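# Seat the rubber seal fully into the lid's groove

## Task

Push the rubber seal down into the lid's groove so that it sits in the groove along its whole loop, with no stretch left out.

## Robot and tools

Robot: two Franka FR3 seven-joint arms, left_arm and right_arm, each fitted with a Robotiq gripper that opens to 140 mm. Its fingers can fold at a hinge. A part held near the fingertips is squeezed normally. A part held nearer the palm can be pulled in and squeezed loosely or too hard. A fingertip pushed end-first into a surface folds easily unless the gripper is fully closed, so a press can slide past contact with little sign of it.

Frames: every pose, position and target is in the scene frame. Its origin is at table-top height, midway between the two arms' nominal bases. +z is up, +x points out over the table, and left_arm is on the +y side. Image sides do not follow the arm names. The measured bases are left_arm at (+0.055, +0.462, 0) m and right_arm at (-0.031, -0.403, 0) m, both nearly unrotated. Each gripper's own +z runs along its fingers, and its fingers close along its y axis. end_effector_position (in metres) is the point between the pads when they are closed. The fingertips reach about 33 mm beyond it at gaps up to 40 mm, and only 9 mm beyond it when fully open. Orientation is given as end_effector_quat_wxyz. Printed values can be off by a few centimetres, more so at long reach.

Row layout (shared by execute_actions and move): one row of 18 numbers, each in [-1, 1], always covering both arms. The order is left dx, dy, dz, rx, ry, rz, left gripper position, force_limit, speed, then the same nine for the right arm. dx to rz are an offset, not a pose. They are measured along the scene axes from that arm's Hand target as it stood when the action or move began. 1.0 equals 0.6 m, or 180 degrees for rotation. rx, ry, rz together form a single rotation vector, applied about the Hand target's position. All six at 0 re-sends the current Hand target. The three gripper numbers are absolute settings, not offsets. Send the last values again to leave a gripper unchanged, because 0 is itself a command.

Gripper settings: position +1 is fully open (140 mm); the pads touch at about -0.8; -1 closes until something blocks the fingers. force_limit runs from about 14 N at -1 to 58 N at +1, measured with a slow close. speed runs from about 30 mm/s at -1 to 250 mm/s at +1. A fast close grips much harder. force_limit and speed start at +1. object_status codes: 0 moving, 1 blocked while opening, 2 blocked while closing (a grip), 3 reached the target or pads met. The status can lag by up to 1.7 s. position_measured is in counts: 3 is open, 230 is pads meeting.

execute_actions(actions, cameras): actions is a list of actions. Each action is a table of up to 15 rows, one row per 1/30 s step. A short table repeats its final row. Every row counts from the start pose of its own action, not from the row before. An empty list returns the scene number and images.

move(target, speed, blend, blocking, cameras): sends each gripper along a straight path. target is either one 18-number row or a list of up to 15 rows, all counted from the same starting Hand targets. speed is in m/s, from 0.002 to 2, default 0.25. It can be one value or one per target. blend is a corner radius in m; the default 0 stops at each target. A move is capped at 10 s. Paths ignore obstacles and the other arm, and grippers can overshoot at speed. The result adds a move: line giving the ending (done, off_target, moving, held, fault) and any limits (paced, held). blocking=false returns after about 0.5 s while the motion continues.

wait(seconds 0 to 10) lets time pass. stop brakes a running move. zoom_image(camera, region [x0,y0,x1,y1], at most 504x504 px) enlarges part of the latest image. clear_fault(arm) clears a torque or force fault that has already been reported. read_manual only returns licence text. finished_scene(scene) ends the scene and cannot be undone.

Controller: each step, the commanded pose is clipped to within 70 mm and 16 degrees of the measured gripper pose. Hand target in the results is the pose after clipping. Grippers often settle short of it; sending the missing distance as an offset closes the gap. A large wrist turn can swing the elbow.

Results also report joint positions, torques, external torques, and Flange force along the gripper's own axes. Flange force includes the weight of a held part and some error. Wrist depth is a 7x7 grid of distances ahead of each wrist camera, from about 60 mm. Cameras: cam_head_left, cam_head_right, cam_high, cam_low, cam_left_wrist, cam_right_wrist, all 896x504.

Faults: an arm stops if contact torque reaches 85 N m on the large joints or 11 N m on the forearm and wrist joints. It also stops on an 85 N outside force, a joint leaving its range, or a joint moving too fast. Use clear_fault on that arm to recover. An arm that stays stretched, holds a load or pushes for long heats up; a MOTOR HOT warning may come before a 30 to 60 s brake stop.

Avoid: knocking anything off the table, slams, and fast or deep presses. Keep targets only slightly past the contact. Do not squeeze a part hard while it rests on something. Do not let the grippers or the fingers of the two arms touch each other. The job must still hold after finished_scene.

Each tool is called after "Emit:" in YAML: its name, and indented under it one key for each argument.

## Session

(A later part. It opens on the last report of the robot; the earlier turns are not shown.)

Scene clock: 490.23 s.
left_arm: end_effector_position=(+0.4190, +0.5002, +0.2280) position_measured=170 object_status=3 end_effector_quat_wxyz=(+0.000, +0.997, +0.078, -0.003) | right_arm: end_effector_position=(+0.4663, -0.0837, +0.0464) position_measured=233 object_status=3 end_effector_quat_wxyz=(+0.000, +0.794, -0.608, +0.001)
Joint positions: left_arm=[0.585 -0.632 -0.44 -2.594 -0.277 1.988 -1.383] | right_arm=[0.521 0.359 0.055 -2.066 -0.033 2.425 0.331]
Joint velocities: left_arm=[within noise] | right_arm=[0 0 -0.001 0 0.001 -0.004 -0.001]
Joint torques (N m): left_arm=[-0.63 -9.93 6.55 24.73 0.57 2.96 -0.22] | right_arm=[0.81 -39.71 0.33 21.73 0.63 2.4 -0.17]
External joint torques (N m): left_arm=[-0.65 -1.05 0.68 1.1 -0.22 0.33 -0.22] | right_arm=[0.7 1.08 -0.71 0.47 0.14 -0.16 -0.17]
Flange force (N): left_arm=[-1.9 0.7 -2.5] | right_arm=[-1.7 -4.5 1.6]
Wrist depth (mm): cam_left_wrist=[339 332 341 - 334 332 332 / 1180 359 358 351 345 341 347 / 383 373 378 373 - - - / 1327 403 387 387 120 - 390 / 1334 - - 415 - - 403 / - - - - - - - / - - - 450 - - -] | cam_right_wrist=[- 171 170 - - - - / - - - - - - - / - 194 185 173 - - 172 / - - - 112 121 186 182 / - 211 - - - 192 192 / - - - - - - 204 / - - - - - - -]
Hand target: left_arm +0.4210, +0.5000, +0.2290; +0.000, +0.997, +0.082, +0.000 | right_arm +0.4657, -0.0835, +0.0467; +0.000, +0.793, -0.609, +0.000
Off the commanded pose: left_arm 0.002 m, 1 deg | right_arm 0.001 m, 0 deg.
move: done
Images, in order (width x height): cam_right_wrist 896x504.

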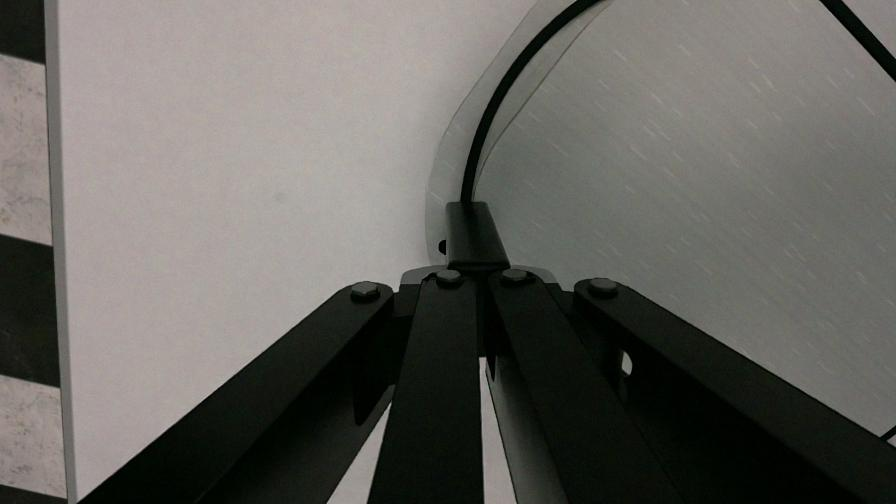

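Emit:
move:
  target:
    - [0,0,0,0,0,0,-0.324,-0.3,-0.2,0.0068,-0.0162,-0.002,0,0,-0.045,-1,-1,-0.1]
    - [0,0,0,0,0,0,-0.324,-0.3,-0.2,0.0068,-0.0162,-0.0095,0,0,-0.045,-1,-1,-0.1]
    - [0,0,0,0,0,0,-0.324,-0.3,-0.2,0.0002,-0.0168,-0.0105,0,0,-0.056,-1,-1,-0.1]
    - [0,0,0,0,0,0,-0.324,-0.3,-0.2,0.0002,-0.0168,-0.013,0,0,-0.056,-1,-1,-0.1]
    - [0,0,0,0,0,0,-0.324,-0.3,-0.2,-0.0018,-0.0187,-0.0203,0,0,-0.051,-1,-1,-0.1]
    - [0,0,0,0,0,0,-0.324,-0.3,-0.2,0.0035,-0.0165,-0.0112,0,0,-0.051,-1,-1,-0.1]
    - [0,0,0,0,0,0,-0.324,-0.3,-0.2,0.0035,-0.0165,0.0,0,0,-0.051,-1,-1,-0.1]
  speed: [0.1,0.05,0.02,0.04,0.04,0.05,0.1]
  blend: [0.001,0.0005,0.0005,0.0005,0,0.001,0]
  cameras: ["cam_right_wrist"]

Emit:
zoom_image:
  camera: "cam_right_wrist"
  region: [400, 0, 800, 280]

Scene clock: 494.73 s.
left_arm: end_effector_position=(+0.4190, +0.5002, +0.2280) position_measured=170 object_status=3 end_effector_quat_wxyz=(+0.000, +0.997, +0.078, -0.003) | right_arm: end_effector_position=(+0.4683, -0.0934, +0.0464) position_measured=233 object_status=3 end_effector_quat_wxyz=(+0.000, +0.743, -0.669, +0.001)
Joint positions: left_arm=[0.585 -0.632 -0.44 -2.594 -0.277 1.988 -1.383] | right_arm=[0.545 0.35 0.014 -2.08 -0.01 2.431 0.459]
Joint velocities: left_arm=[within noise] | right_arm=[0.001 0 0 -0.001 -0.001 -0.005 0]
Joint torques (N m): left_arm=[-0.66 -9.89 6.57 24.71 0.56 2.99 -0.17] | right_arm=[0.89 -39.49 -0.1 21.69 0.47 2.25 -0.12]
External joint torques (N m): left_arm=[-0.63 -1.01 0.76 1.1 -0.22 0.36 -0.17] | right_arm=[0.84 1.22 -0.6 0.41 -0.02 -0.31 -0.12]
Flange force (N): left_arm=[-1.8 0.4 -2.4] | right_arm=[-2.7 -4.3 1.5]
Wrist depth (mm): cam_left_wrist=[- 333 335 329 334 342 - / 364 360 367 - 349 355 329 / 384 380 - 370 369 371 375 / 1262 - - 148 120 386 390 / - - - - - - 399 / - - - - - - - / - - - 453 - - -] | cam_right_wrist=[- 171 - - 157 - 156 / - - - - - - - / - - - - - - 172 / - - - 112 - - 184 / - - - - - - 192 / 1289 - - - - - - / - - - - - - -]
Hand target: left_arm +0.4210, +0.5000, +0.2290; +0.000, +0.997, +0.082, +0.000 | right_arm +0.4678, -0.0934, +0.0467; +0.000, +0.742, -0.670, +0.000
Off the commanded pose: left_arm 0.002 m, 1 deg | right_arm 0.001 m, 0 deg.
move: done
Images, in order (width x height): cam_right_wrist 896x504.

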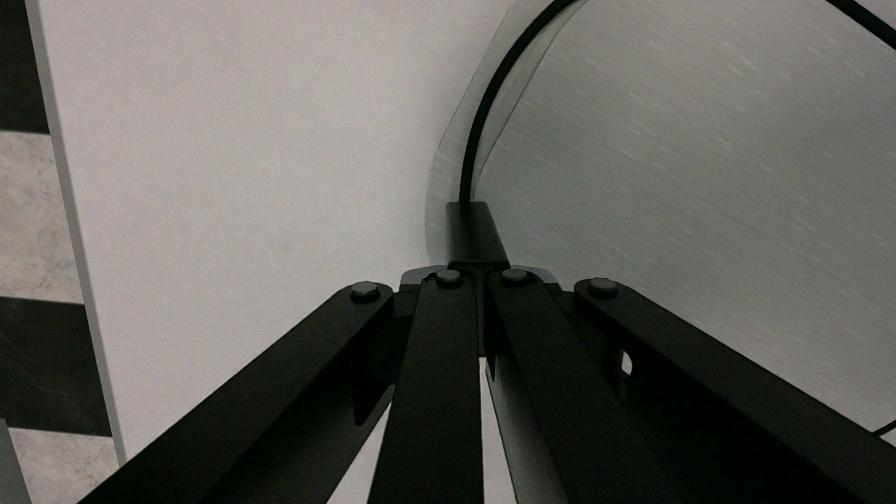

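Scaled by 1.260 from the camera's 896x504 image, which has a finer 1280x720 frame.

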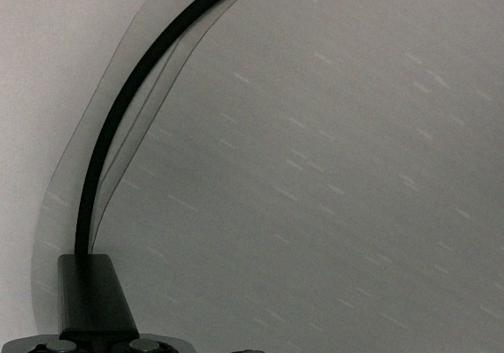

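Emit:
move:
  target:
    - [0,0,0,0,0,0,-0.324,-0.3,-0.2,0.005,-0.0173,-0.002,0,0,-0.043,-1,-1,-0.1]
    - [0,0,0,0,0,0,-0.324,-0.3,-0.2,0.005,-0.0173,-0.0095,0,0,-0.043,-1,-1,-0.1]
    - [0,0,0,0,0,0,-0.324,-0.3,-0.2,-0.0033,-0.0168,-0.0105,0,0,-0.058,-1,-1,-0.1]
    - [0,0,0,0,0,0,-0.324,-0.3,-0.2,-0.0033,-0.0168,-0.013,0,0,-0.058,-1,-1,-0.1]
    - [0,0,0,0,0,0,-0.324,-0.3,-0.2,-0.0048,-0.0187,-0.0203,0,0,-0.054,-1,-1,-0.1]
    - [0,0,0,0,0,0,-0.324,-0.3,-0.2,0.0008,-0.0170,-0.0112,0,0,-0.052,-1,-1,-0.1]
    - [0,0,0,0,0,0,-0.324,-0.3,-0.2,0.0008,-0.0170,0.0,0,0,-0.052,-1,-1,-0.1]
  speed: [0.1,0.05,0.02,0.04,0.04,0.05,0.1]
  blend: [0.001,0.0005,0.0005,0.0005,0,0.001,0]
  cameras: ["cam_right_wrist"]

Emit:
zoom_image:
  camera: "cam_right_wrist"
  region: [400, 0, 800, 280]

Scene clock: 500.00 s.
left_arm: end_effector_position=(+0.4190, +0.5002, +0.2280) position_measured=170 object_status=3 end_effector_quat_wxyz=(+0.000, +0.997, +0.078, -0.003) | right_arm: end_effector_position=(+0.4686, -0.1033, +0.0464) position_measured=233 object_status=3 end_effector_quat_wxyz=(+0.000, +0.685, -0.729, +0.001)
Joint positions: left_arm=[0.585 -0.632 -0.44 -2.594 -0.277 1.988 -1.383] | right_arm=[0.57 0.338 -0.027 -2.099 0.012 2.438 0.596]
Joint velocities: left_arm=[within noise] | right_arm=[-0.001 -0.001 0 -0.001 0.001 -0.003 -0.001]
Joint torques (N m): left_arm=[-0.64 -9.91 6.53 24.73 0.56 2.99 -0.2] | right_arm=[0.56 -39.12 -0.51 21.59 0.37 2.22 -0.31]
External joint torques (N m): left_arm=[-0.6 -1.04 0.74 1.11 -0.22 0.36 -0.2] | right_arm=[0.4 1.11 -0.66 0.46 -0.11 -0.32 -0.31]
Flange force (N): left_arm=[-1.8 0.5 -2.4] | right_arm=[-2.5 -4.2 1.3]
Wrist depth (mm): cam_left_wrist=[342 339 340 342 335 - 331 / - 341 344 353 - 347 346 / 1255 376 372 - 364 355 360 / 1274 - 380 - 131 - 389 / 1424 - - 430 - - 405 / - - - 436 - - - / - - - 459 - - -] | cam_right_wrist=[171 170 169 166 - - 158 / 179 - - - - - - / - - - 177 - 173 - / - - - 112 180 184 - / 1251 212 - - - - - / 1303 - - - - - - / - - - - - - -]
Hand target: left_arm +0.4210, +0.5000, +0.2290; +0.000, +0.997, +0.082, +0.000 | right_arm +0.4682, -0.1036, +0.0467; +0.000, +0.685, -0.729, +0.000
Off the commanded pose: left_arm 0.002 m, 1 deg | right_arm 0.001 m, 0 deg.
move: done
Images, in order (width x height): cam_right_wrist 896x504.

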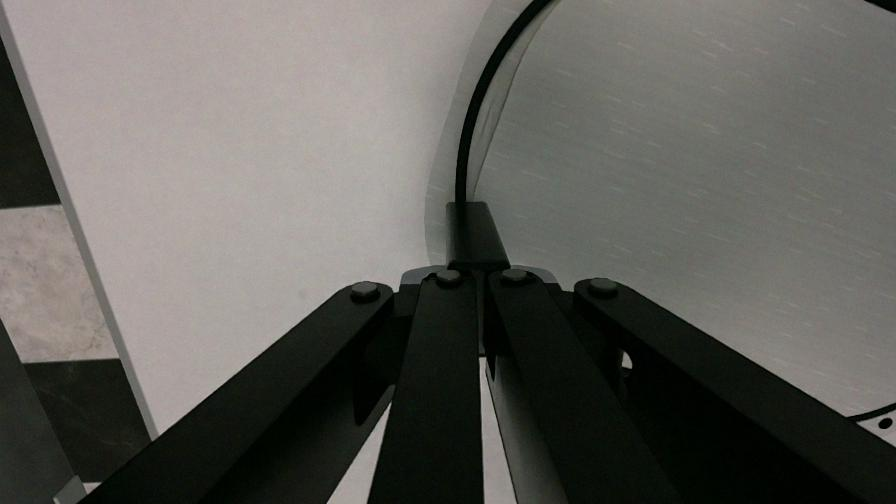

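Scaled by 1.260 from the camera's 896x504 image, which has a finer 1280x720 frame.

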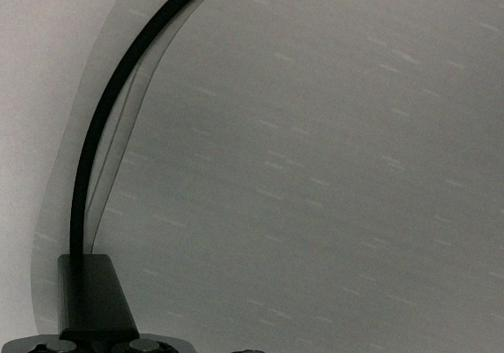

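Emit:
zoom_image:
  camera: "cam_right_wrist"
  region: [400, 60, 600, 280]

Scaled by 2.291 from the camera's 896x504 image, which has a finer 1280x720 frame.

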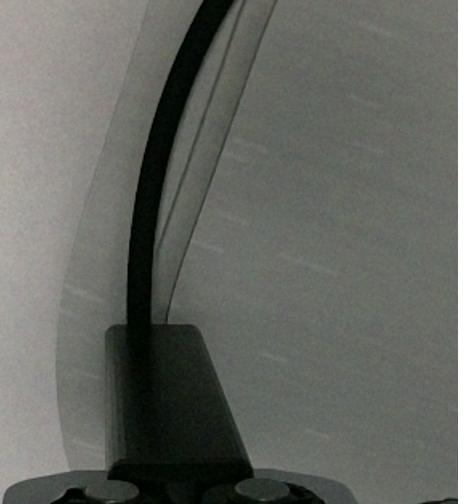

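Emit:
move:
  target:
    - [0,0,0,0,0,0,-0.324,-0.3,-0.2,0.005,-0.0003,-0.002,0,0,0.006,-1,-1,-0.1]
    - [0,0,0,0,0,0,-0.324,-0.3,-0.2,0.005,-0.0003,-0.0105,0,0,0.006,-1,-1,-0.1]
    - [0,0,0,0,0,0,-0.324,-0.3,-0.2,-0.0042,0.0003,-0.0115,0,0,-0.014,-1,-1,-0.1]
    - [0,0,0,0,0,0,-0.324,-0.3,-0.2,-0.0042,0.0003,-0.014,0,0,-0.014,-1,-1,-0.1]
    - [0,0,0,0,0,0,-0.324,-0.3,-0.2,-0.0057,-0.0017,-0.0215,0,0,-0.012,-1,-1,-0.1]
    - [0,0,0,0,0,0,-0.324,-0.3,-0.2,0,0,-0.0112,0,0,0,-1,-1,-0.1]
    - [0,0,0,0,0,0,-0.324,-0.3,-0.2,0,0,0.0,0,0,0,-1,-1,-0.1]
  speed: [0.1,0.05,0.02,0.04,0.04,0.05,0.1]
  blend: [0.001,0.0005,0.0005,0.0005,0,0.001,0]
  cameras: ["cam_right_wrist"]

Emit:
zoom_image:
  camera: "cam_right_wrist"
  region: [400, 60, 600, 280]

Scene clock: 506.20 s.
left_arm: end_effector_position=(+0.4190, +0.5002, +0.2280) position_measured=170 object_status=3 end_effector_quat_wxyz=(+0.000, +0.997, +0.078, -0.003) | right_arm: end_effector_position=(+0.4687, -0.1036, +0.0463) position_measured=233 object_status=3 end_effector_quat_wxyz=(+0.000, +0.682, -0.732, +0.000)
Joint positions: left_arm=[0.585 -0.632 -0.44 -2.594 -0.277 1.988 -1.383] | right_arm=[0.565 0.338 -0.023 -2.099 0.012 2.438 0.603]
Joint velocities: left_arm=[within noise] | right_arm=[-0.001 0 0.001 0.001 0.001 -0.003 -0.007]
Joint torques (N m): left_arm=[-0.67 -9.9 6.53 24.72 0.56 2.98 -0.18] | right_arm=[0.55 -39.14 -0.06 21.63 0.37 2.25 -0.49]
External joint torques (N m): left_arm=[-0.67 -0.95 0.69 1.1 -0.23 0.35 -0.18] | right_arm=[0.67 1.23 0.01 0.35 -0.12 -0.31 -0.48]
Flange force (N): left_arm=[-1.6 0.6 -2.3] | right_arm=[-2.7 -3.9 1.5]
Wrist depth (mm): cam_left_wrist=[- 338 338 325 337 333 334 / - - 352 353 - 351 347 / 1294 373 373 369 364 355 365 / 1320 395 389 386 120 - 388 / 1370 - - 410 - - 404 / - - - - - - - / - - - 441 - - -] | cam_right_wrist=[- - - - - - - / - - - - 165 167 165 / 192 - - - - - 171 / 1147 - - 112 - - - / 1245 - - - - - 194 / 1338 - - - - - - / - - - - - - -]
Hand target: left_arm +0.4210, +0.5000, +0.2290; +0.000, +0.997, +0.082, +0.000 | right_arm +0.4682, -0.1036, +0.0467; +0.000, +0.685, -0.729, +0.000
Off the commanded pose: left_arm 0.002 m, 1 deg | right_arm 0.001 m, 1 deg.
move: done
Images, in order (width x height): cam_right_wrist 896x504.

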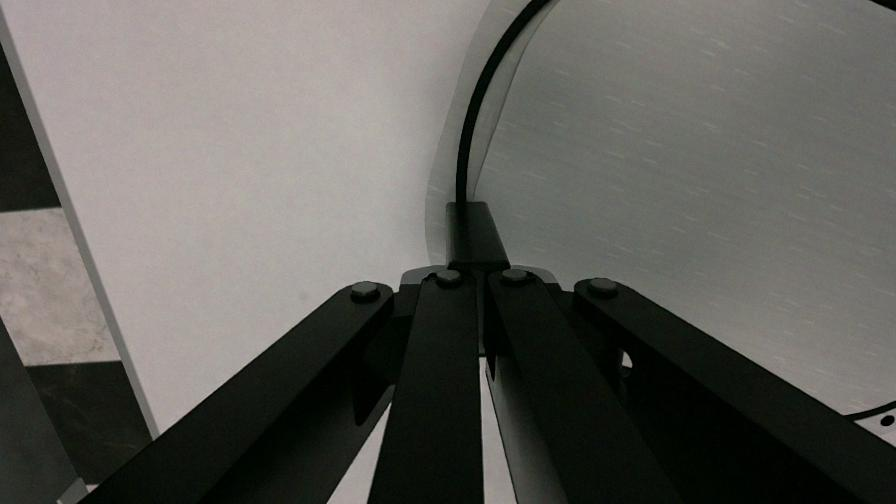

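Scaled by 2.291 from the camera's 896x504 image, which has a finer 1280x720 frame.

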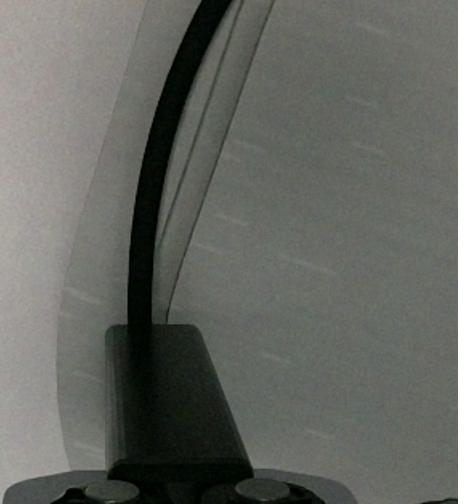

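Emit:
execute_actions:
  actions: []
  cameras: ["cam_right_wrist"]

Emit:
zoom_image:
  camera: "cam_right_wrist"
  region: [400, 60, 600, 280]

Scene clock: 514.27 s.
left_arm: end_effector_position=(+0.4190, +0.5002, +0.2280) position_measured=170 object_status=3 end_effector_quat_wxyz=(+0.000, +0.997, +0.078, -0.003) | right_arm: end_effector_position=(+0.4686, -0.1037, +0.0463) position_measured=233 object_status=3 end_effector_quat_wxyz=(+0.000, +0.682, -0.731, +0.000)
Joint positions: left_arm=[0.585 -0.632 -0.44 -2.594 -0.277 1.988 -1.383] | right_arm=[0.565 0.338 -0.023 -2.099 0.012 2.437 0.601]
Joint velocities: within noise
Joint torques (N m): left_arm=[-0.67 -9.93 6.5 24.72 0.55 2.98 -0.15] | right_arm=[0.58 -39.18 -0.06 21.61 0.37 2.27 -0.45]
External joint torques (N m): left_arm=[-0.7 -1.12 0.65 1.19 -0.23 0.36 -0.15] | right_arm=[0.53 1.03 -0.14 0.44 -0.12 -0.27 -0.45]
Flange force (N): left_arm=[-2.0 0.7 -2.6] | right_arm=[-2.5 -3.9 1.2]
Wrist depth (mm): cam_left_wrist=[347 338 345 332 335 333 - / 364 - - - 338 350 351 / 1300 380 - 379 366 359 361 / 1370 - - 382 378 375 382 / 1416 - - 413 - - - / - - - - - - - / - - - 444 - - -] | cam_right_wrist=[- - - - 160 - - / - - - - 165 166 - / - - - 174 - - - / - - - 116 182 - - / 1226 - - - - - - / - - - - - - - / - - - - - - -]
Hand target: left_arm +0.4210, +0.5000, +0.2290; +0.000, +0.997, +0.082, +0.000 | right_arm +0.4682, -0.1036, +0.0467; +0.000, +0.685, -0.729, +0.000
Tool commands: left_gripper/position=-0.324 left_gripper/force_limit=-0.3 left_gripper/speed=-0.2 right_gripper/position=-1.0 right_gripper/force_limit=-1.0 right_gripper/speed=-0.1
Off the commanded pose: left_arm 0.002 m, 1 deg | right_arm 0.001 m, 0 deg.
Images, in order (width x height): cam_right_wrist 896x504.

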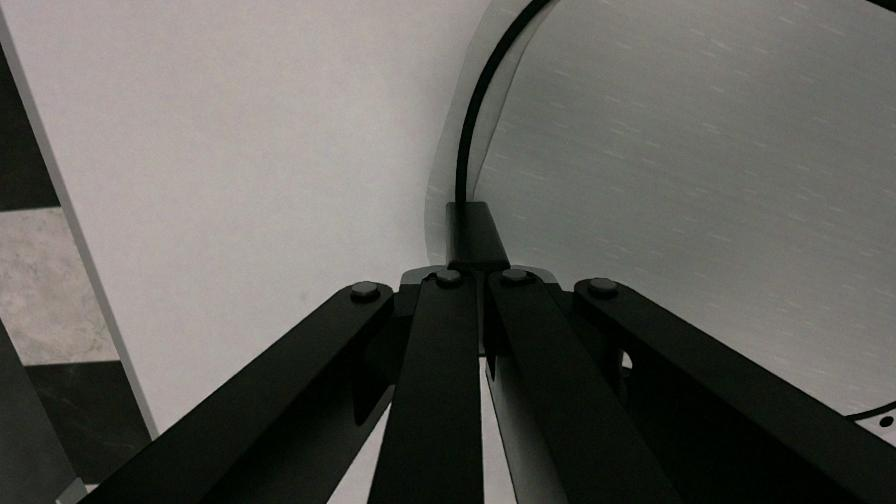

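Scaled by 2.291 from the camera's 896x504 image, which has a finer 1280x720 frame.

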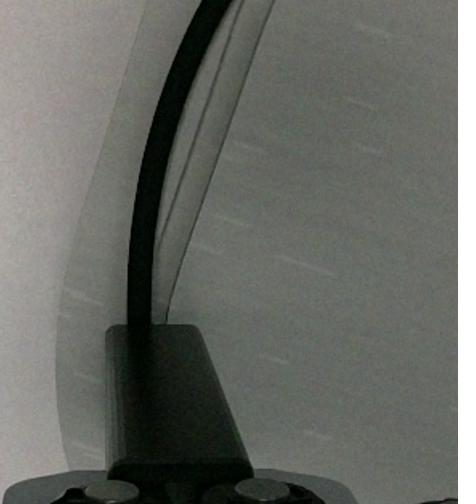

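Emit:
move:
  target: [0,0,0,0,0,0,-0.324,-0.3,-0.2, -0.01,0.03,0.16,0,0,0,-1,-1,-0.1]
  speed: 0.2
  cameras: ["cam_right_wrist","cam_high"]

Emit:
zoom_image:
  camera: "cam_high"
  region: [390, 140, 510, 240]

Emit:
zoom_image:
  camera: "cam_right_wrist"
  region: [380, 0, 780, 280]

Scene clock: 517.27 s.
left_arm: end_effector_position=(+0.4190, +0.5002, +0.2280) position_measured=170 object_status=3 end_effector_quat_wxyz=(+0.000, +0.997, +0.078, -0.003) | right_arm: end_effector_position=(+0.4631, -0.0846, +0.1441) position_measured=233 object_status=3 end_effector_quat_wxyz=(-0.002, +0.687, -0.727, -0.001)
Joint positions: left_arm=[0.585 -0.632 -0.44 -2.594 -0.277 1.988 -1.383] | right_arm=[0.592 0.194 -0.019 -2.022 0.009 2.22 0.623]
Joint velocities: left_arm=[within noise] | right_arm=[0 -0.001 0 0 0 -0.005 0.003]
Joint torques (N m): left_arm=[-0.65 -9.96 6.54 24.67 0.56 2.98 -0.13] | right_arm=[1.38 -36.17 -0.52 23.61 0.14 2.34 0.21]
External joint torques (N m): left_arm=[-0.64 -1.04 0.72 1.04 -0.22 0.35 -0.13] | right_arm=[1.39 1.8 -0.56 0.17 -0.47 -0.2 0.21]
Flange force (N): left_arm=[-2.0 0.4 -2.3] | right_arm=[-4.6 -3.8 1.7]
Wrist depth (mm): cam_left_wrist=[- - 334 - 333 333 332 / - 356 343 - - 349 349 / - 366 377 368 - - 365 / - - 378 386 119 - 373 / - - - 412 - - 402 / - - - 438 - - - / - - - 452 - - -] | cam_right_wrist=[1047 - - 252 - - 243 / 1112 - - - - - - / 1203 1163 - - - - - / 1257 1232 - 112 286 - - / 1331 1310 - - - 293 - / - - - - - - - / - - - - - - -]
Hand target: left_arm +0.4210, +0.5000, +0.2290; +0.000, +0.997, +0.082, +0.000 | right_arm +0.4622, -0.0856, +0.1427; +0.000, +0.685, -0.729, +0.000
Off the commanded pose: left_arm 0.002 m, 1 deg | right_arm 0.002 m, 0 deg.
move: done
Images, in order (width x height): cam_high 896x504, cam_right_wrist 896x504.

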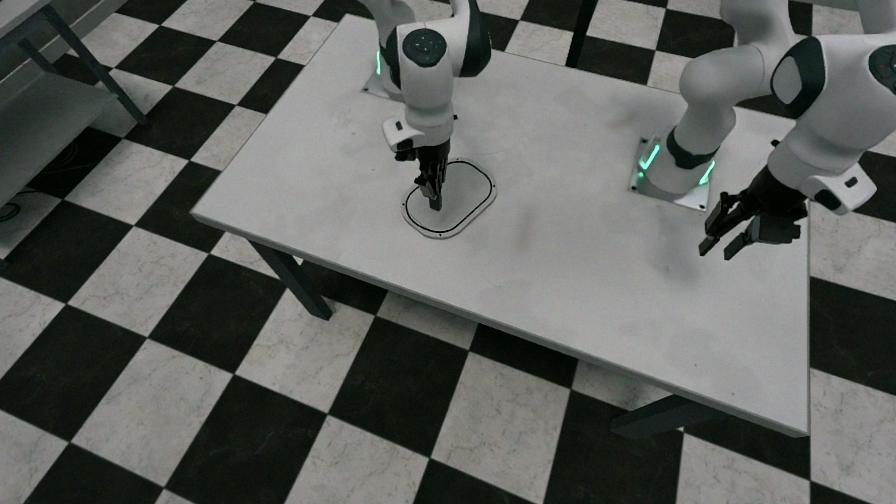

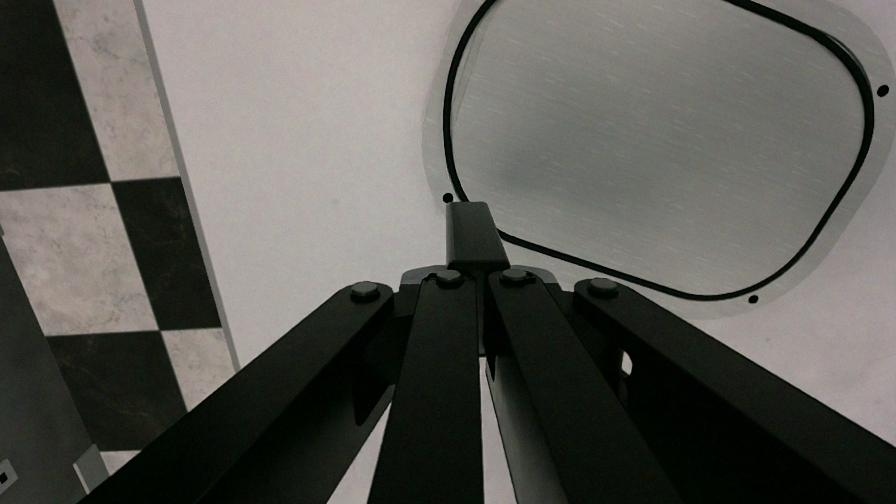

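Scaled by 4.200 from the camera's 896x504 image, which has a finer 1280x720 frame.

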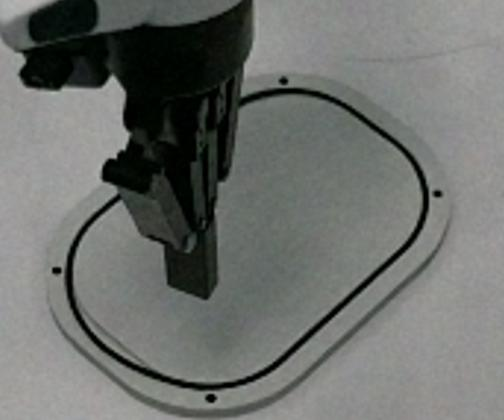

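Scaled by 1.260 from the camera's 896x504 image, which has a finer 1280x720 frame.

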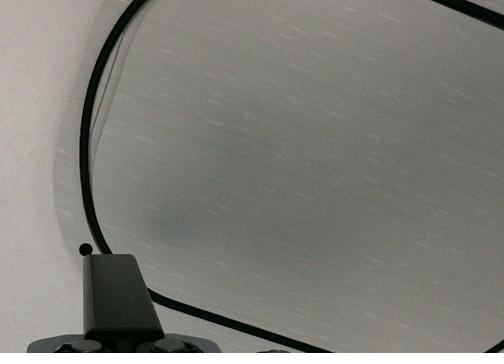

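Emit:
move:
  target: [0,0,0,0,0,0,-0.324,-0.3,-0.2, -0.08,-0.0,0.05,0,0,0,-1,-1,-0.1]
  speed: 0.2
  cameras: ["cam_right_wrist"]

Emit:
zoom_image:
  camera: "cam_right_wrist"
  region: [360, 0, 700, 200]

Scene clock: 519.40 s.
left_arm: end_effector_position=(+0.4190, +0.5002, +0.2280) position_measured=170 object_status=3 end_effector_quat_wxyz=(+0.000, +0.997, +0.078, -0.003) | right_arm: end_effector_position=(+0.4153, -0.0848, +0.1730) position_measured=233 object_status=3 end_effector_quat_wxyz=(-0.001, +0.687, -0.727, -0.002)
Joint positions: left_arm=[0.585 -0.632 -0.44 -2.594 -0.277 1.988 -1.383] | right_arm=[0.624 0.049 -0.004 -2.135 0.005 2.186 0.673]
Joint velocities: left_arm=[within noise] | right_arm=[0 -0.002 0.001 0 0 0 0.007]
Joint torques (N m): left_arm=[-0.64 -9.95 6.58 24.7 0.55 2.98 -0.16] | right_arm=[1.18 -32.68 -0.53 23.31 0.06 2.29 0.23]
External joint torques (N m): left_arm=[-0.7 -1.11 0.69 1.08 -0.23 0.35 -0.16] | right_arm=[1.28 0.65 -0.48 -0.42 -0.56 -0.25 0.23]
Flange force (N): left_arm=[-2.2 0.6 -2.4] | right_arm=[-1.3 0.4 0.7]
Wrist depth (mm): cam_left_wrist=[343 331 - - 321 333 331 / 364 353 365 359 355 345 - / 1255 375 373 - 357 371 - / 1341 394 - 148 120 382 395 / 1393 - - 405 - - 402 / - - - 431 - - - / - - - 461 - - -] | cam_right_wrist=[1074 - - - - 273 - / 1142 - - 273 285 - - / 1208 - 311 - - - - / 1251 - - 112 - - - / 1382 1390 - - - - 348 / - - - - - - - / - - - - - - -]
Hand target: left_arm +0.4210, +0.5000, +0.2290; +0.000, +0.997, +0.082, +0.000 | right_arm +0.4142, -0.0856, +0.1727; +0.000, +0.685, -0.729, +0.000
Off the commanded pose: left_arm 0.002 m, 1 deg | right_arm 0.001 m, 0 deg.
move: done
Images, in order (width x height): cam_right_wrist 896x504.

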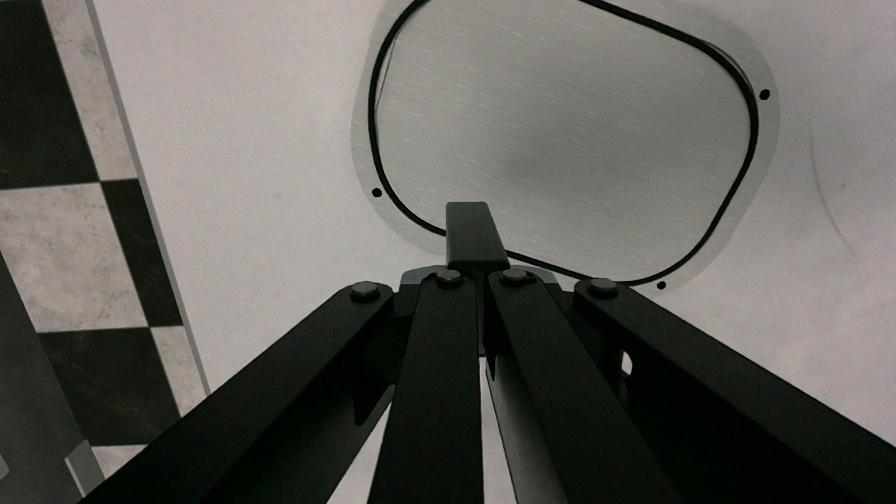

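Scaled by 1.482 from the camera's 896x504 image, which has a finer 1280x720 frame.

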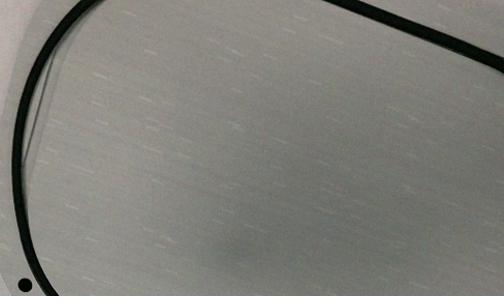

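Emit:
move:
  target: [0,0,0,0,0,0,-0.324,-0.3,-0.2, 0.02,-0.08,-0.03,0,0,0,-1,-1,-0.1]
  speed: 0.2
  cameras: ["cam_right_wrist"]

Emit:
zoom_image:
  camera: "cam_right_wrist"
  region: [360, 0, 620, 210]

Scene clock: 522.00 s.
left_arm: end_effector_position=(+0.4190, +0.5002, +0.2280) position_measured=170 object_status=3 end_effector_quat_wxyz=(+0.000, +0.997, +0.078, -0.003) | right_arm: end_effector_position=(+0.4255, -0.1329, +0.1544) position_measured=233 object_status=3 end_effector_quat_wxyz=(+0.001, +0.682, -0.732, -0.001)
Joint positions: left_arm=[0.585 -0.632 -0.44 -2.594 -0.277 1.988 -1.383] | right_arm=[0.578 0.027 -0.043 -2.213 0.004 2.237 0.602]
Joint velocities: left_arm=[within noise] | right_arm=[0 -0.001 0 0 0 0.002 -0.006]
Joint torques (N m): left_arm=[-0.67 -9.92 6.54 24.71 0.57 2.98 -0.17] | right_arm=[1 -31.75 -0.58 22.78 0.45 2.77 -0.46]
External joint torques (N m): left_arm=[-0.62 -1.07 0.76 1.11 -0.21 0.36 -0.17] | right_arm=[1.03 0.34 -0.54 -0.42 -0.14 0.25 -0.46]
Flange force (N): left_arm=[-2.0 0.4 -2.5] | right_arm=[0.7 0.3 1.6]
Wrist depth (mm): cam_left_wrist=[1094 - 340 343 323 345 - / 365 357 355 - 352 - - / 1300 373 - - 365 - 362 / 1363 - - - 120 - - / - - - 412 - - 410 / - - - 440 - - - / - - - 453 - - -] | cam_right_wrist=[- - - - 251 - - / 1107 292 - - - - - / 1180 - - - - - - / 1203 - - 112 - - 312 / 1310 1359 - - - - 331 / 1471 - - - - - - / - - - - - - -]
Hand target: left_arm +0.4210, +0.5000, +0.2290; +0.000, +0.997, +0.082, +0.000 | right_arm +0.4262, -0.1336, +0.1547; +0.000, +0.685, -0.729, +0.000
Off the commanded pose: left_arm 0.002 m, 1 deg | right_arm 0.001 m, 1 deg.
move: done
Images, in order (width x height): cam_right_wrist 896x504.

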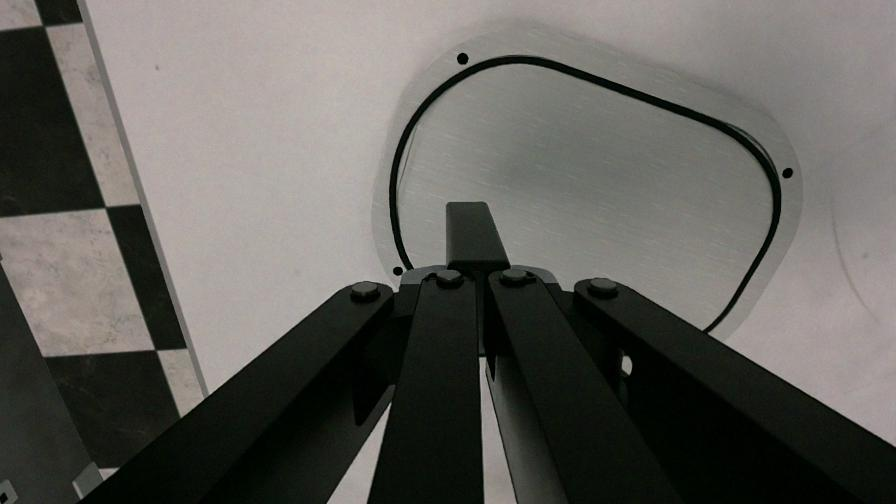

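Scaled by 1.938 from the camera's 896x504 image, which has a finer 1280x720 frame.

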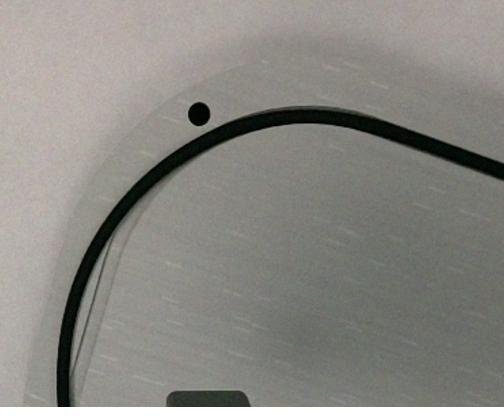

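Emit:
zoom_image:
  camera: "cam_right_wrist"
  region: [480, 30, 640, 130]

Emit:
zoom_image:
  camera: "cam_right_wrist"
  region: [640, 70, 800, 210]

Scaled by 3.150 from the camera's 896x504 image, which has a finer 1280x720 frame.

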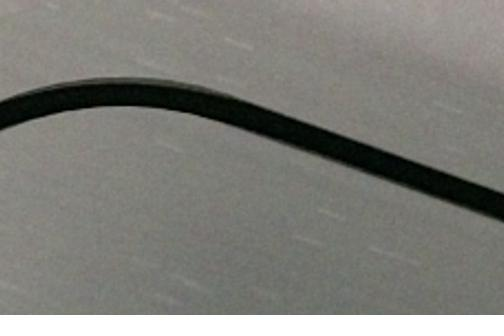

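Scaled by 3.150 from the camera's 896x504 image, which has a finer 1280x720 frame.

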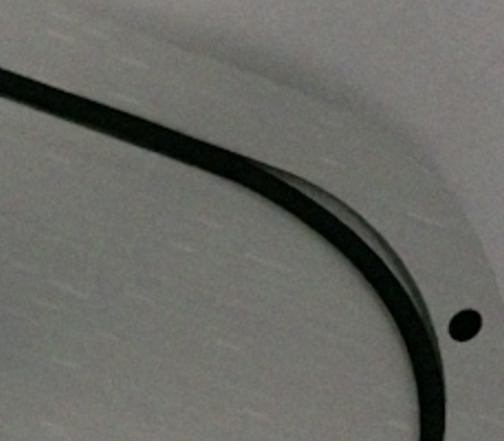

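Emit:
move:
  target:
    - [0,0,0,0,0,0,-0.324,-0.3,-0.2, 0.038,-0.0598,-0.1,0,0,-0.154,-0.6,-1,-0.1]
    - [0,0,0,0,0,0,-0.324,-0.3,-0.2, 0.038,-0.0598,-0.1578,0,0,-0.154,-0.6,-1,-0.1]
  speed: [0.2,0.1]
  blend: [0.01,0]
  cameras: ["cam_right_wrist"]

Emit:
zoom_image:
  camera: "cam_right_wrist"
  region: [350, 60, 650, 280]

Scene clock: 533.37 s.
left_arm: end_effector_position=(+0.4190, +0.5002, +0.2280) position_measured=170 object_status=3 end_effector_quat_wxyz=(+0.000, +0.997, +0.078, -0.003) | right_arm: end_effector_position=(+0.4491, -0.1700, +0.0608) position_measured=205 object_status=3 end_effector_quat_wxyz=(-0.001, -0.495, +0.869, -0.001)
Joint positions: left_arm=[0.585 -0.632 -0.44 -2.594 -0.277 1.988 -1.383] | right_arm=[0.565 0.194 -0.11 -2.273 0.032 2.464 0.966]
Joint velocities: left_arm=[within noise] | right_arm=[0.001 0 -0.001 0 0.002 0.001 0.006]
Joint torques (N m): left_arm=[-0.68 -9.94 6.51 24.73 0.56 2.97 -0.16] | right_arm=[1.06 -33.86 -0.99 20.87 0.63 2.73 0.25]
External joint torques (N m): left_arm=[-0.66 -1.11 0.68 1.13 -0.22 0.34 -0.16] | right_arm=[1 1.35 -0.56 0.1 0.14 0.23 0.25]
Flange force (N): left_arm=[-2.1 0.6 -2.5] | right_arm=[-3.4 -0.7 3.0]
Wrist depth (mm): cam_left_wrist=[1158 325 337 334 341 334 328 / 364 358 350 352 346 347 350 / 377 369 373 361 343 - 368 / 1287 - 385 386 120 - 387 / 1400 - - - - - 403 / - - - - - - - / - - - 453 - - -] | cam_right_wrist=[- - - - 169 169 165 / - - - - - - - / - - - - 193 - 193 / - - - - 196 - - / 1232 - - - 95 81 - / - - - - - - - / - - - - - - -]
Hand target: left_arm +0.4210, +0.5000, +0.2290; +0.000, +0.997, +0.082, +0.000 | right_arm +0.4490, -0.1695, +0.0601; +0.000, -0.491, +0.871, +0.000
Off the commanded pose: left_arm 0.002 m, 1 deg | right_arm 0.001 m, 1 deg.
move: done
Images, in order (width x height): cam_right_wrist 896x504.

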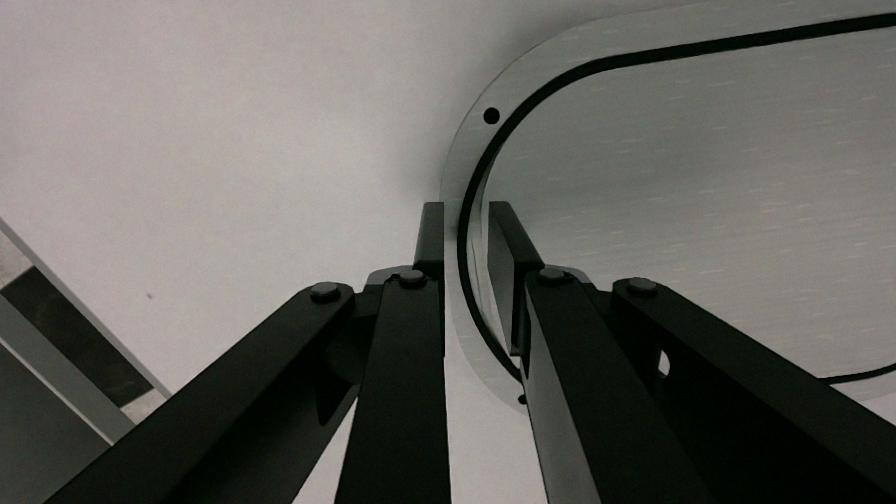

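Scaled by 1.680 from the camera's 896x504 image, which has a finer 1280x720 frame.

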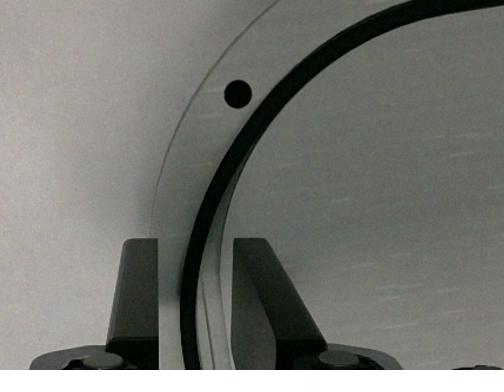

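Emit:
move:
  target:
    - [0,0,0,0,0,0,-0.324,-0.3,-0.2, 0,0,-0.0322,0,0,0,-0.6,-1,-0.1]
    - [0,0,0,0,0,0,-0.324,-0.3,-0.2, 0,0,-0.0322,0,0,0,-1,-1,-1]
    - [0,0,0,0,0,0,-0.324,-0.3,-0.2, 0,0,-0.0122,0,0,0,-1,-1,-1]
    - [0,0,0,0,0,0,-0.324,-0.3,-0.2, -0.028,0.0109,-0.0055,0,0,0,-1,-1,-1]
  speed: [0.05,0.05,0.05,0.05]
  blend: [0,0,0.003,0]
  cameras: ["cam_right_wrist"]

Emit:
zoom_image:
  camera: "cam_right_wrist"
  region: [350, 0, 770, 280]

Scene clock: 538.03 s.
left_arm: end_effector_position=(+0.4190, +0.5002, +0.2280) position_measured=170 object_status=3 end_effector_quat_wxyz=(+0.000, +0.997, +0.078, -0.003) | right_arm: end_effector_position=(+0.4330, -0.1619, +0.0568) position_measured=231 object_status=3 end_effector_quat_wxyz=(+0.001, -0.493, +0.870, +0.002)
Joint positions: left_arm=[0.585 -0.632 -0.44 -2.594 -0.277 1.988 -1.383] | right_arm=[0.59 0.173 -0.109 -2.317 0.036 2.491 0.993]
Joint velocities: left_arm=[within noise] | right_arm=[0.001 0 -0.001 0.001 0.001 0.001 0.006]
Joint torques (N m): left_arm=[-0.66 -9.89 6.55 24.68 0.57 2.98 -0.21] | right_arm=[1.43 -33.73 -1.24 20.05 -0.08 2.27 0.24]
External joint torques (N m): left_arm=[-0.64 -1.09 0.76 1.1 -0.21 0.36 -0.21] | right_arm=[1.45 0.35 -0.8 -0.34 -0.55 -0.23 0.24]
Flange force (N): left_arm=[-2.1 0.5 -2.5] | right_arm=[-0.4 1.8 -0.2]
Wrist depth (mm): cam_left_wrist=[- 338 338 337 332 334 331 / - 358 354 353 - 358 345 / 383 374 371 - 374 361 360 / 1274 396 390 386 120 394 - / 1424 - - 406 - - - / - - - - - - - / - - - 450 - - -] | cam_right_wrist=[- - - - 168 165 164 / - - - 174 - - - / - - - 180 - - 186 / - - - 118 195 - - / - - - - - - - / - - - - - - - / - - - - - - -]
Hand target: left_arm +0.4210, +0.5000, +0.2290; +0.000, +0.997, +0.082, +0.000 | right_arm +0.4322, -0.1630, +0.0568; +0.000, -0.491, +0.871, +0.000
Off the commanded pose: left_arm 0.002 m, 1 deg | right_arm 0.001 m, 0 deg.
move: done
Images, in order (width x height): cam_right_wrist 896x504.

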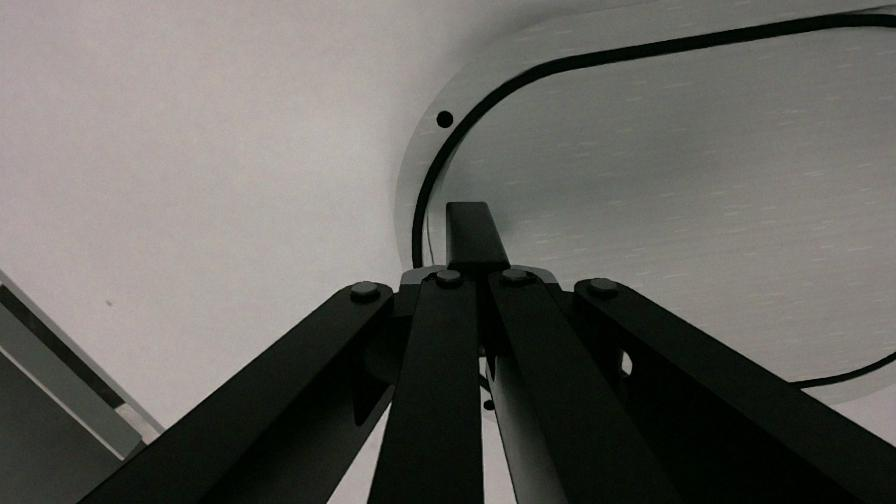

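Scaled by 1.200 from the camera's 896x504 image, which has a finer 1280x720 frame.

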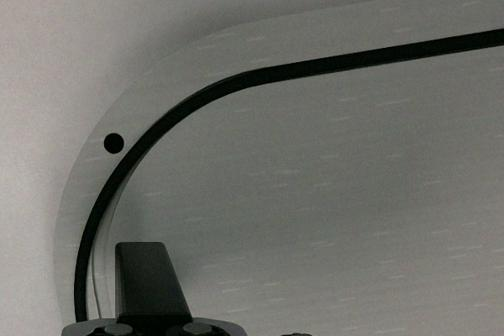

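Emit:
move:
  target:
    - [0,0,0,0,0,0,-0.324,-0.3,-0.2, 0.028,-0.0108,0.0055,0,0,0,-0.6,-1,0]
    - [0,0,0,0,0,0,-0.324,-0.3,-0.2, 0.028,-0.0108,-0.0283,0,0,0,-0.6,-1,0]
  speed: [0.1,0.05]
  cameras: ["cam_right_wrist"]

Emit:
zoom_image:
  camera: "cam_right_wrist"
  region: [400, 160, 560, 280]

Scene clock: 542.43 s.
left_arm: end_effector_position=(+0.4190, +0.5002, +0.2280) position_measured=170 object_status=3 end_effector_quat_wxyz=(+0.000, +0.997, +0.078, -0.003) | right_arm: end_effector_position=(+0.4493, -0.1701, +0.0407) position_measured=205 object_status=3 end_effector_quat_wxyz=(-0.001, -0.489, +0.872, -0.001)
Joint positions: left_arm=[0.585 -0.632 -0.44 -2.594 -0.277 1.988 -1.383] | right_arm=[0.569 0.235 -0.113 -2.279 0.041 2.511 0.974]
Joint velocities: left_arm=[within noise] | right_arm=[0.001 0 -0.001 0.001 0.001 0.005 -0.003]
Joint torques (N m): left_arm=[-0.67 -9.92 6.61 24.71 0.55 2.98 -0.2] | right_arm=[0.53 -34.31 -0.7 20.21 0.78 2.75 -0.41]
External joint torques (N m): left_arm=[-0.63 -1.06 0.81 1.12 -0.23 0.35 -0.2] | right_arm=[0.47 1.38 -0.15 0.17 0.32 0.26 -0.41]
Flange force (N): left_arm=[-2.0 0.5 -2.5] | right_arm=[-2.8 -2.3 3.7]
Wrist depth (mm): cam_left_wrist=[343 338 339 337 323 333 333 / 1208 354 354 351 352 350 353 / 1348 - 370 363 365 367 - / 400 390 - - 120 387 386 / 1408 - - - - - - / - - - - - - - / - - - 454 - - -] | cam_right_wrist=[- - - - 151 150 153 / - - - - 160 - 159 / - - 182 - 168 - 164 / - - 190 - 175 - - / - 206 - - 94 82 195 / - - - - - - - / - - - - - - -]
Hand target: left_arm +0.4210, +0.5000, +0.2290; +0.000, +0.997, +0.082, +0.000 | right_arm +0.4490, -0.1694, +0.0398; +0.000, -0.491, +0.871, +0.000
Off the commanded pose: left_arm 0.002 m, 1 deg | right_arm 0.001 m, 0 deg.
move: done
Images, in order (width x height): cam_right_wrist 896x504.

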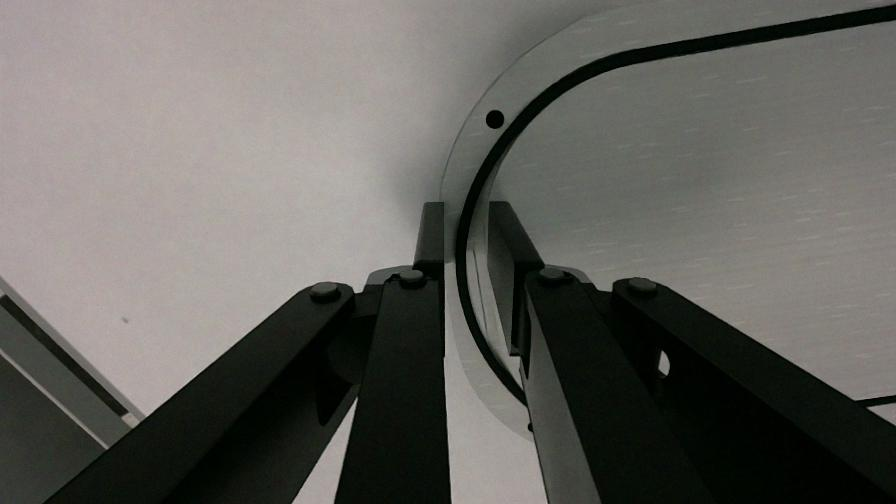

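Scaled by 3.150 from the camera's 896x504 image, which has a finer 1280x720 frame.

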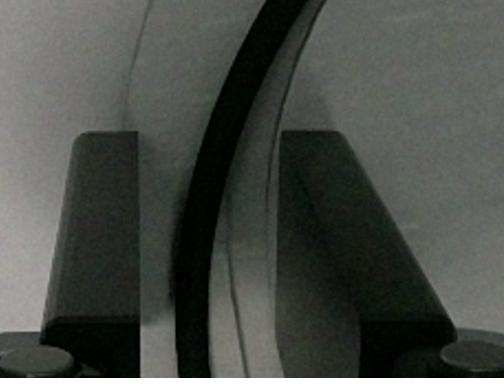

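Emit:
move:
  target:
    - [0,0,0,0,0,0,-0.324,-0.3,-0.2, 0,0,-0.0018,0,0,0,-0.6,-1,0]
    - [0,0,0,0,0,0,-0.324,-0.3,-0.2, 0,0,-0.0018,0,0,0,-1,-1,-1]
  speed: [0.02,0.02]
  cameras: ["cam_right_wrist"]

Emit:
zoom_image:
  camera: "cam_right_wrist"
  region: [400, 160, 560, 280]

Scene clock: 544.50 s.
left_arm: end_effector_position=(+0.4190, +0.5002, +0.2280) position_measured=170 object_status=3 end_effector_quat_wxyz=(+0.000, +0.997, +0.078, -0.003) | right_arm: end_effector_position=(+0.4496, -0.1698, +0.0399) position_measured=225 object_status=2 end_effector_quat_wxyz=(+0.000, -0.489, +0.872, -0.001)
Joint positions: left_arm=[0.585 -0.632 -0.44 -2.594 -0.277 1.988 -1.383] | right_arm=[0.569 0.237 -0.112 -2.279 0.041 2.514 0.973]
Joint torques (N m): left_arm=[-0.66 -9.93 6.55 24.79 0.55 2.98 -0.18] | right_arm=[0.48 -34.13 -0.77 20.02 0.76 2.73 -0.43]
External joint torques (N m): left_arm=[-0.66 -1.07 0.73 1.18 -0.24 0.35 -0.18] | right_arm=[0.49 1.71 -0.14 -0.04 0.3 0.23 -0.43]
Flange force (N): left_arm=[-1.8 0.6 -2.6] | right_arm=[-2.9 -2.4 4.3]
Wrist depth (mm): cam_left_wrist=[- 336 340 336 336 328 326 / 353 - 350 354 350 - 343 / 377 374 - 366 - - 369 / 1281 397 385 386 376 386 384 / 1408 - - 411 - - 398 / - - - 433 - - - / - - - 454 - - -] | cam_right_wrist=[- - - - 152 - 149 / - - - 168 157 - 156 / - - - 165 - - - / - - - 115 180 - 174 / - - - - - - - / - - - - - - - / - - - - - - -]
Hand target: left_arm +0.4210, +0.5000, +0.2290; +0.000, +0.997, +0.082, +0.000 | right_arm +0.4490, -0.1694, +0.0387; +0.000, -0.491, +0.871, +0.000
Off the commanded pose: left_arm 0.002 m, 1 deg | right_arm 0.001 m, 0 deg.
move: done
Images, in order (width x height): cam_right_wrist 896x504.

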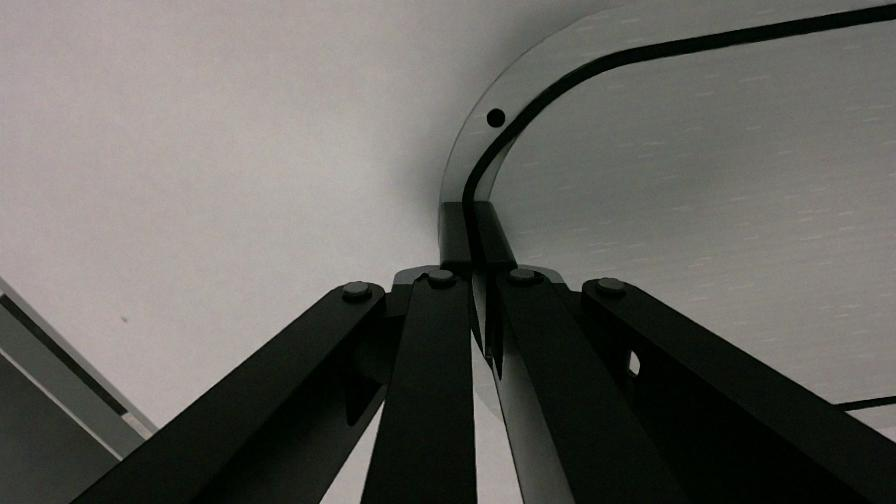

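Scaled by 3.150 from the camera's 896x504 image, which has a finer 1280x720 frame.

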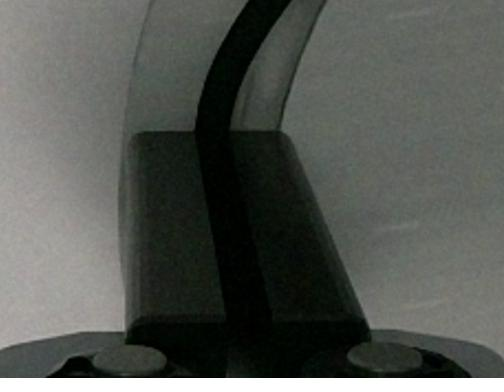

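Emit:
move:
  target:
    - [0,0,0,0,0,0,-0.324,-0.3,-0.2, 0,0,0.02,0,0,0,-1,-1,-1]
    - [0,0,0,0,0,0,-0.324,-0.3,-0.2, -0.028,0.0109,0.03,0,0,0,-1,-1,-1]
  speed: [0.05,0.05]
  blend: [0.003,0]
  cameras: ["cam_right_wrist"]

Emit:
zoom_image:
  camera: "cam_right_wrist"
  region: [350, 0, 770, 280]

Scene clock: 546.53 s.
left_arm: end_effector_position=(+0.4190, +0.5002, +0.2280) position_measured=170 object_status=3 end_effector_quat_wxyz=(+0.000, +0.997, +0.078, -0.003) | right_arm: end_effector_position=(+0.4333, -0.1619, +0.0568) position_measured=225 object_status=2 end_effector_quat_wxyz=(+0.001, -0.493, +0.870, +0.002)
Joint positions: left_arm=[0.585 -0.632 -0.44 -2.594 -0.277 1.988 -1.383] | right_arm=[0.593 0.174 -0.111 -2.316 0.037 2.491 0.992]
Joint velocities: left_arm=[within noise] | right_arm=[0 0.002 0.001 -0.002 -0.001 0 0.007]
Joint torques (N m): left_arm=[-0.69 -9.94 6.57 24.72 0.55 2.98 -0.17] | right_arm=[1.53 -33.7 -1.12 20.02 -0.08 2.22 0.22]
External joint torques (N m): left_arm=[-0.71 -1.09 0.72 1.15 -0.23 0.36 -0.17] | right_arm=[1.6 0.57 -0.62 -0.46 -0.55 -0.29 0.22]
Flange force (N): left_arm=[-2.0 0.6 -2.5] | right_arm=[-0.7 1.9 0.1]
Wrist depth (mm): cam_left_wrist=[347 338 337 333 334 334 334 / 365 355 352 351 351 346 351 / 386 374 360 369 365 376 361 / 403 416 - 148 119 390 382 / - - - 413 - - 406 / - - - - - - - / - - - 454 - - -] | cam_right_wrist=[- - - - 166 166 164 / - - - 176 - 174 176 / - - - 184 - 184 182 / - - - 116 - - - / - - - - - - - / - - - - - - - / - - - - - - -]
Hand target: left_arm +0.4210, +0.5000, +0.2290; +0.000, +0.997, +0.082, +0.000 | right_arm +0.4322, -0.1629, +0.0567; +0.000, -0.491, +0.871, +0.000
Off the commanded pose: left_arm 0.002 m, 1 deg | right_arm 0.001 m, 0 deg.
move: done
Images, in order (width x height): cam_right_wrist 896x504.

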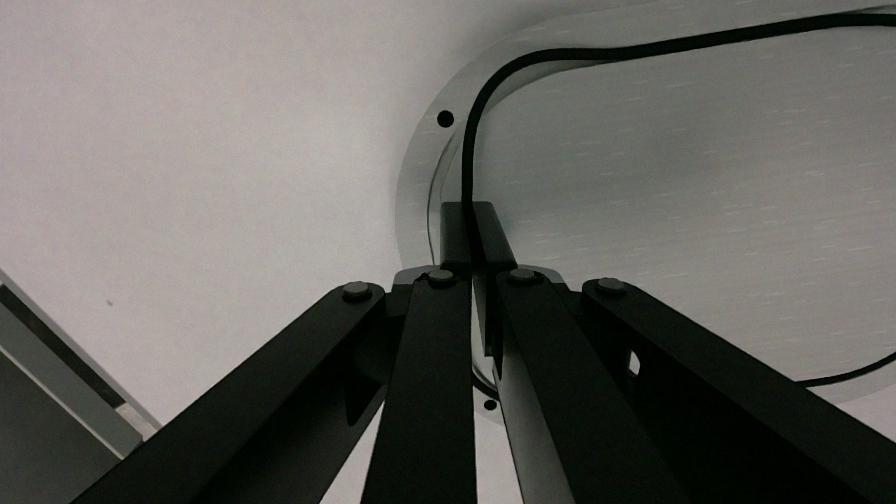

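Scaled by 1.200 from the camera's 896x504 image, which has a finer 1280x720 frame.

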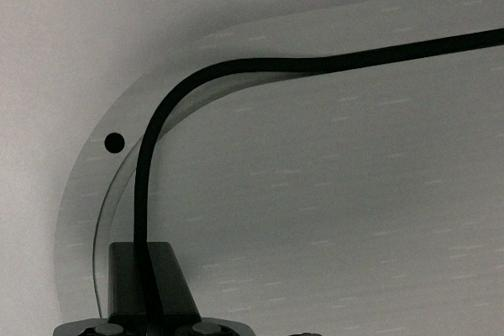

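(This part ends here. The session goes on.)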